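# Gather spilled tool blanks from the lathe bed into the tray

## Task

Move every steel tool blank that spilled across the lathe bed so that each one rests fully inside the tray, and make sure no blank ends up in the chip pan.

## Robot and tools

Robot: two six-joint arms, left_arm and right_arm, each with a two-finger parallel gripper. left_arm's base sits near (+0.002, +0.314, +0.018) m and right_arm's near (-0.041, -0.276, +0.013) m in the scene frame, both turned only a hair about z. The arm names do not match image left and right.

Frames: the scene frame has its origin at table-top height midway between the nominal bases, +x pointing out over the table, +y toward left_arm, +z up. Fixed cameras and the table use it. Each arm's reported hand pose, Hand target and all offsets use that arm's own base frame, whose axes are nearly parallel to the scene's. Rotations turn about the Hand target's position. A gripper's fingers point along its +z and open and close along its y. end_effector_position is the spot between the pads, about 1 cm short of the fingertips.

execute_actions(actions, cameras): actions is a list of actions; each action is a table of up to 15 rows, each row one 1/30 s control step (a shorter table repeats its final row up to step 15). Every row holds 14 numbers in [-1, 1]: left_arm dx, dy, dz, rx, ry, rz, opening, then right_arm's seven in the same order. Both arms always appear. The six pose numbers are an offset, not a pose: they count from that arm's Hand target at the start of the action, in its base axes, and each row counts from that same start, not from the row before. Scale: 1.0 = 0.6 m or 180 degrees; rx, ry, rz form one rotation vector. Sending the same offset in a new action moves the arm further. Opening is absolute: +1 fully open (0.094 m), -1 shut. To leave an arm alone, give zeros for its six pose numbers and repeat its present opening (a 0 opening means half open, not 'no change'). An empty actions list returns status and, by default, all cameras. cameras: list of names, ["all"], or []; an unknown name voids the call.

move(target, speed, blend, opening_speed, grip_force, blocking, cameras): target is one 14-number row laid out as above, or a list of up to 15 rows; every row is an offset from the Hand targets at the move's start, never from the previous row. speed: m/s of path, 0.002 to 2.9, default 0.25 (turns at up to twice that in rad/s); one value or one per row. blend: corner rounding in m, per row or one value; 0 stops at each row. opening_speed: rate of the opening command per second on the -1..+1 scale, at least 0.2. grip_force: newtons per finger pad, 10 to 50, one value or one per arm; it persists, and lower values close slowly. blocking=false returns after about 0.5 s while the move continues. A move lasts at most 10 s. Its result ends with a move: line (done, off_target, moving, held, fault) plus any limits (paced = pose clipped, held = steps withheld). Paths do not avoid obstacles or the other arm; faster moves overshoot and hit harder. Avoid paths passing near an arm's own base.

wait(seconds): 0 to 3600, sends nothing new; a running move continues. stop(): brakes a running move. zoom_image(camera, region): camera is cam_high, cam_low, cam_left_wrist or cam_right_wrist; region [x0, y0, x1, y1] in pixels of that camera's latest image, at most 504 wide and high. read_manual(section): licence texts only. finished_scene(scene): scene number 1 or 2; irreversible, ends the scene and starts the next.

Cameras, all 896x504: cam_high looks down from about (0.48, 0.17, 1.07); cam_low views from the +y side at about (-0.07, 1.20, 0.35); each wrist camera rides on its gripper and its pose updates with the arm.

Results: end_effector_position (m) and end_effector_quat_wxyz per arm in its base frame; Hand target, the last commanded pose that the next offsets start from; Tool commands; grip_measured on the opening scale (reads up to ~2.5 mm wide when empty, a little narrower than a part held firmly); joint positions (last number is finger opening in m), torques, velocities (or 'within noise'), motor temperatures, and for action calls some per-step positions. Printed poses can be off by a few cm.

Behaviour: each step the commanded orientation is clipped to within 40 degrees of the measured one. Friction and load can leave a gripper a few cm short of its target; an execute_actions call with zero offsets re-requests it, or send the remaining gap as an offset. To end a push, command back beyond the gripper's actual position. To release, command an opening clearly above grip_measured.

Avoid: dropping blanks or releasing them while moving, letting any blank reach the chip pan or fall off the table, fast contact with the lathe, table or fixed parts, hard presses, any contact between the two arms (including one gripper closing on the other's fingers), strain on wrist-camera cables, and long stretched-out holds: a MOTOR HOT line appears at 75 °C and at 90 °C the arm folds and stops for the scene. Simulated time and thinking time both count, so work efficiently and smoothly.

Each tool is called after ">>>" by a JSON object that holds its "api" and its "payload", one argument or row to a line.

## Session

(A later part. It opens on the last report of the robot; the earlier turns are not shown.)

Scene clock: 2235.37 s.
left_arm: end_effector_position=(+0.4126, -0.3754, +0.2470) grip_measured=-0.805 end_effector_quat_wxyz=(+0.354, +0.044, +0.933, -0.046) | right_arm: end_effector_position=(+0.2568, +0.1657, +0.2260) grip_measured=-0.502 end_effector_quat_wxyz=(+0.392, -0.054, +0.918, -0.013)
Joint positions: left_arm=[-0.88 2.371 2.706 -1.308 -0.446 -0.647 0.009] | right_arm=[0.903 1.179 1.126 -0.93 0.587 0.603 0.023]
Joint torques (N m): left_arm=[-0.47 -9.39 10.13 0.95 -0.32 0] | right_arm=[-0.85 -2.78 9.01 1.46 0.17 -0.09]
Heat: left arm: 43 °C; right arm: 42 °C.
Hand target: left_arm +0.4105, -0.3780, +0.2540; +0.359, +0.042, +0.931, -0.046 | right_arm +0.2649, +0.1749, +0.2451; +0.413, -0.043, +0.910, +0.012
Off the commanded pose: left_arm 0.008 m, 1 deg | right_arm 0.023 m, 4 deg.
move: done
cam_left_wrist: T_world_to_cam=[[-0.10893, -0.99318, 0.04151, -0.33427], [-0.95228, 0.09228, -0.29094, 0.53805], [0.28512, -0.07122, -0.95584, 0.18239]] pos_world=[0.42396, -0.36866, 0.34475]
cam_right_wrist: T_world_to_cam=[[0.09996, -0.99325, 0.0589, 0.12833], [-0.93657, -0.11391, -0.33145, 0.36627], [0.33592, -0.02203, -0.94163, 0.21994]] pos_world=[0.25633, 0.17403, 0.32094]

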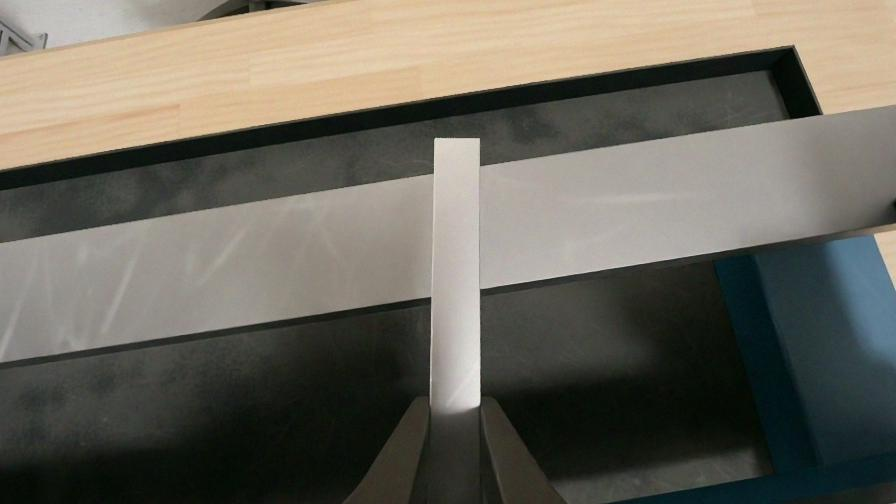

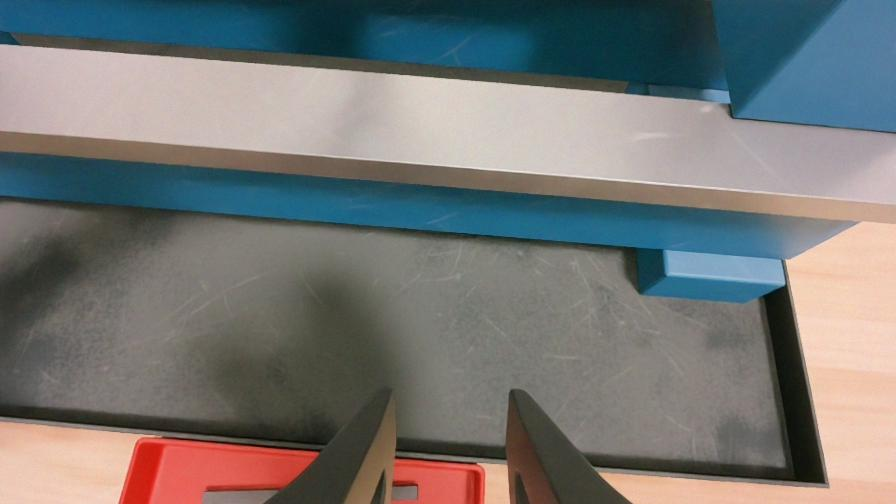

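>>> {"api": "move", "payload": {
  "target": [
    [-0.01,0.01,0.09,0,0,0,-1, -0.108,-0.375,0.01,0,0,0,-0.5],
    [-0.3,0.08,0.09,0,0,-0.445,-1, -0.108,-0.375,0.01,0,0,0,-0.5],
    [-0.4825,0.04,-0.24,0,0,-0.445,-1, -0.108,-0.375,0.01,0,0,0,-0.5]
  ],
  "speed": [0.2,0.25,0.25],
  "blend": [0.01,0.05,0],
  "cameras": ["cam_high","cam_left_wrist"]
}}

Scene clock: 2257.73 s.
left_arm: end_effector_position=(+0.1219, -0.3435, +0.0945) grip_measured=-0.805 end_effector_quat_wxyz=(+0.212, +0.630, +0.704, -0.250) | right_arm: end_effector_position=(+0.1998, -0.0554, +0.2400) grip_measured=-0.502 end_effector_quat_wxyz=(+0.404, -0.032, +0.914, +0.003)
Joint positions: left_arm=[-1.079 1.445 0.854 -0.379 0.313 0.284 0.009] | right_arm=[-0.754 0.744 0.999 -1.171 -0.557 -0.63 0.023]
Joint torques (N m): left_arm=[-0.9 -6.41 6.04 1.73 0.14 -0.11] | right_arm=[-0.8 0.47 8.23 0.88 -0.41 -0.09]
Heat: left arm: 40 °C; right arm: 41 °C.
Hand target: left_arm +0.1210, -0.3540, +0.1100; +0.245, +0.631, +0.686, -0.267 | right_arm +0.2001, -0.0501, +0.2511; +0.413, -0.043, +0.910, +0.012
Off the commanded pose: left_arm 0.019 m, 5 deg | right_arm 0.012 m, 2 deg.
elbow stopped short (left arm): the move would have taken joint 3 (elbow) straighter than the controller allows.
move: off_target (left_arm, right_arm)
cam_left_wrist: T_world_to_cam=[[-0.99387, -0.08388, 0.07195, 0.08936], [-0.0983, 0.96847, -0.2289, 0.40483], [-0.05048, -0.23457, -0.97079, 0.10788]] pos_world=[0.13405, -0.35927, 0.19097]

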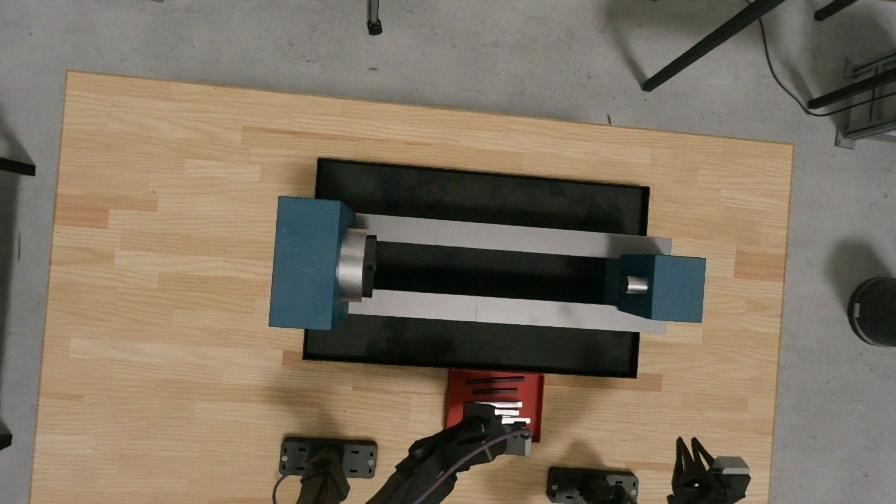

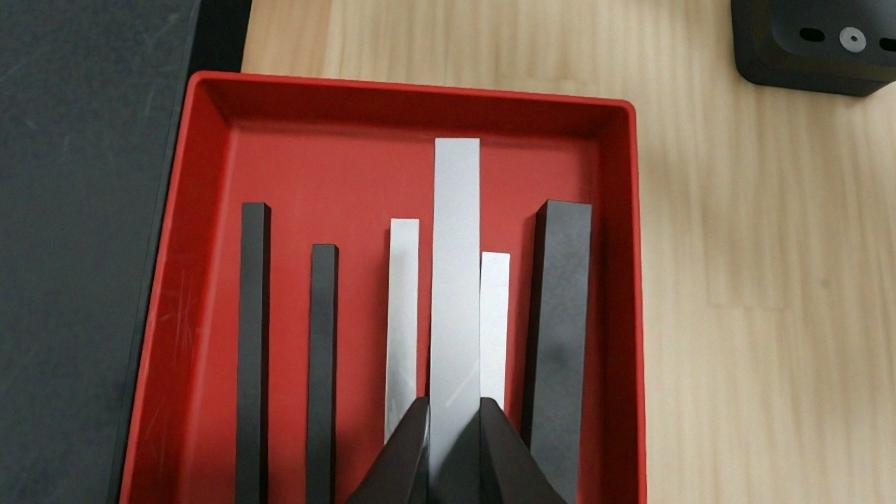

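>>> {"api": "move", "payload": {
  "target": [
    [-0.0098,-0.002,-0.02,0,0,0,-1, 0,0,0,0,0,0,-0.5],
    [-0.0098,-0.0075,-0.0767,0,0,0,-1, 0,0,0,0,0,0,-0.5]
  ],
  "speed": [0.1,0.06],
  "cameras": ["cam_left_wrist"]
}}

Scene clock: 2286.37 s.
left_arm: end_effector_position=(+0.1169, -0.3485, +0.0593) grip_measured=-0.805 end_effector_quat_wxyz=(+0.226, +0.629, +0.699, -0.255) | right_arm: end_effector_position=(+0.1998, -0.0554, +0.2400) grip_measured=-0.502 end_effector_quat_wxyz=(+0.404, -0.032, +0.914, +0.003)
Joint positions: left_arm=[-1.107 1.501 0.73 -0.16 0.295 0.261 0.009] | right_arm=[-0.754 0.744 0.999 -1.171 -0.557 -0.63 0.023]
Joint torques (N m): left_arm=[-0.88 -4.19 5.74 1.79 0.11 -0.11] | right_arm=[-0.81 0.28 8.24 0.86 -0.42 -0.13]
Motor temperatures (°C): left_arm=[27 36 33 34 24 26 30] | right_arm=[26 27 40 35 26 24 25]
Heat: left arm: 36 °C; right arm: 40 °C.
Hand target: left_arm +0.1152, -0.3585, +0.0640; +0.245, +0.631, +0.686, -0.267 | right_arm +0.2001, -0.0501, +0.2511; +0.413, -0.043, +0.910, +0.012
Off the commanded pose: left_arm 0.011 m, 3 deg | right_arm 0.012 m, 2 deg.
move: off_target (left_arm)
cam_left_wrist: T_world_to_cam=[[-0.99487, -0.08304, 0.05778, 0.08769], [-0.09518, 0.96185, -0.25648, 0.40015], [-0.03428, -0.26066, -0.96482, 0.06094]] pos_world=[0.12742, -0.36172, 0.15636]

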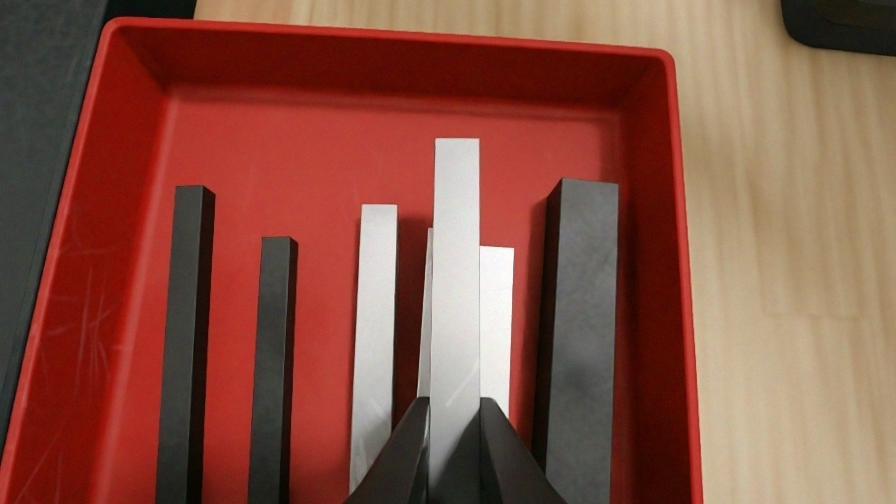

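>>> {"api": "move", "payload": {
  "target": [
    [-0.0067,-0.0017,-0.02,0,0,0,-1, 0,0,0,0,0,0,-0.5],
    [-0.0067,-0.0017,-0.02,0,0,0,-0.6, 0,0,0,0,0,0,-0.5],
    [-0.0067,-0.0017,0.12,0,0,0,-0.6, 0,0,0,0,0,0,-0.5]
  ],
  "speed": [0.05,0.05,0.12],
  "opening_speed": 0.8,
  "cameras": ["cam_high","cam_left_wrist"]
}}

Scene clock: 2301.83 s.
left_arm: end_effector_position=(+0.1146, -0.3530, +0.1143) grip_measured=-0.602 end_effector_quat_wxyz=(+0.231, +0.628, +0.698, -0.257) | right_arm: end_effector_position=(+0.1998, -0.0554, +0.2400) grip_measured=-0.502 end_effector_quat_wxyz=(+0.404, -0.032, +0.914, +0.003)
Joint positions: left_arm=[-1.122 1.411 0.882 -0.387 0.285 0.246 0.019] | right_arm=[-0.754 0.744 0.999 -1.171 -0.557 -0.63 0.023]
Joint torques (N m): left_arm=[-0.85 -5.97 10.82 1 0.11 -0.07] | right_arm=[-0.87 0.42 8.25 0.86 -0.42 -0.11]
Heat: left arm: 35 °C; right arm: 40 °C.
Hand target: left_arm +0.1111, -0.3595, +0.1360; +0.245, +0.631, +0.686, -0.267 | right_arm +0.2001, -0.0501, +0.2511; +0.413, -0.043, +0.910, +0.012
Off the commanded pose: left_arm 0.023 m, 2 deg | right_arm 0.012 m, 2 deg.
move: off_target (left_arm); target 2's new opening was sent with left_arm's hand 0.011 m and 3 deg from that target
cam_left_wrist: T_world_to_cam=[[-0.9949, -0.08441, 0.05528, 0.08165], [-0.09619, 0.95891, -0.26691, 0.41868], [-0.03048, -0.27086, -0.96213, 0.10852]] pos_world=[0.12481, -0.36519, 0.21165]

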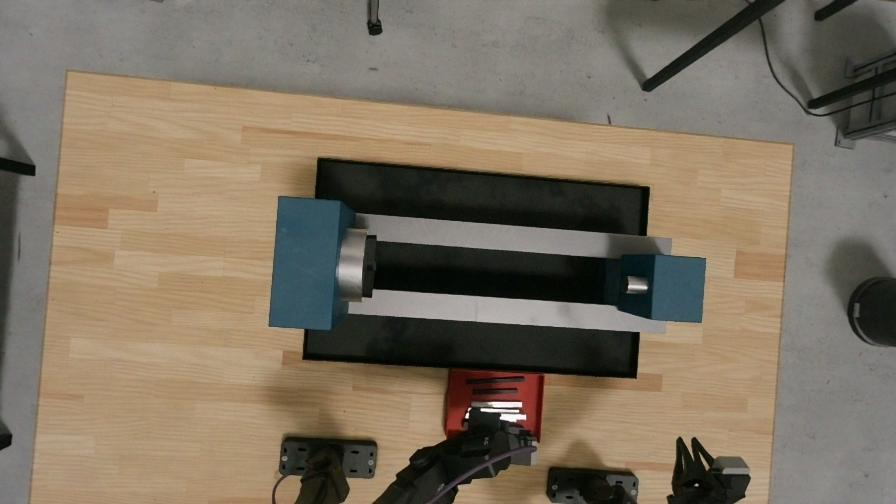

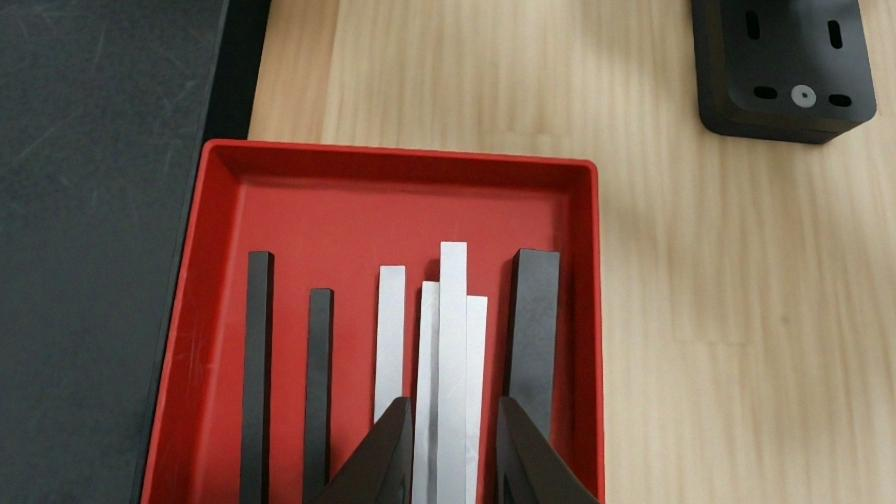

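>>> {"api": "finished_scene", "payload": {
  "scene": 1
}}

The scene is finished: the task was done.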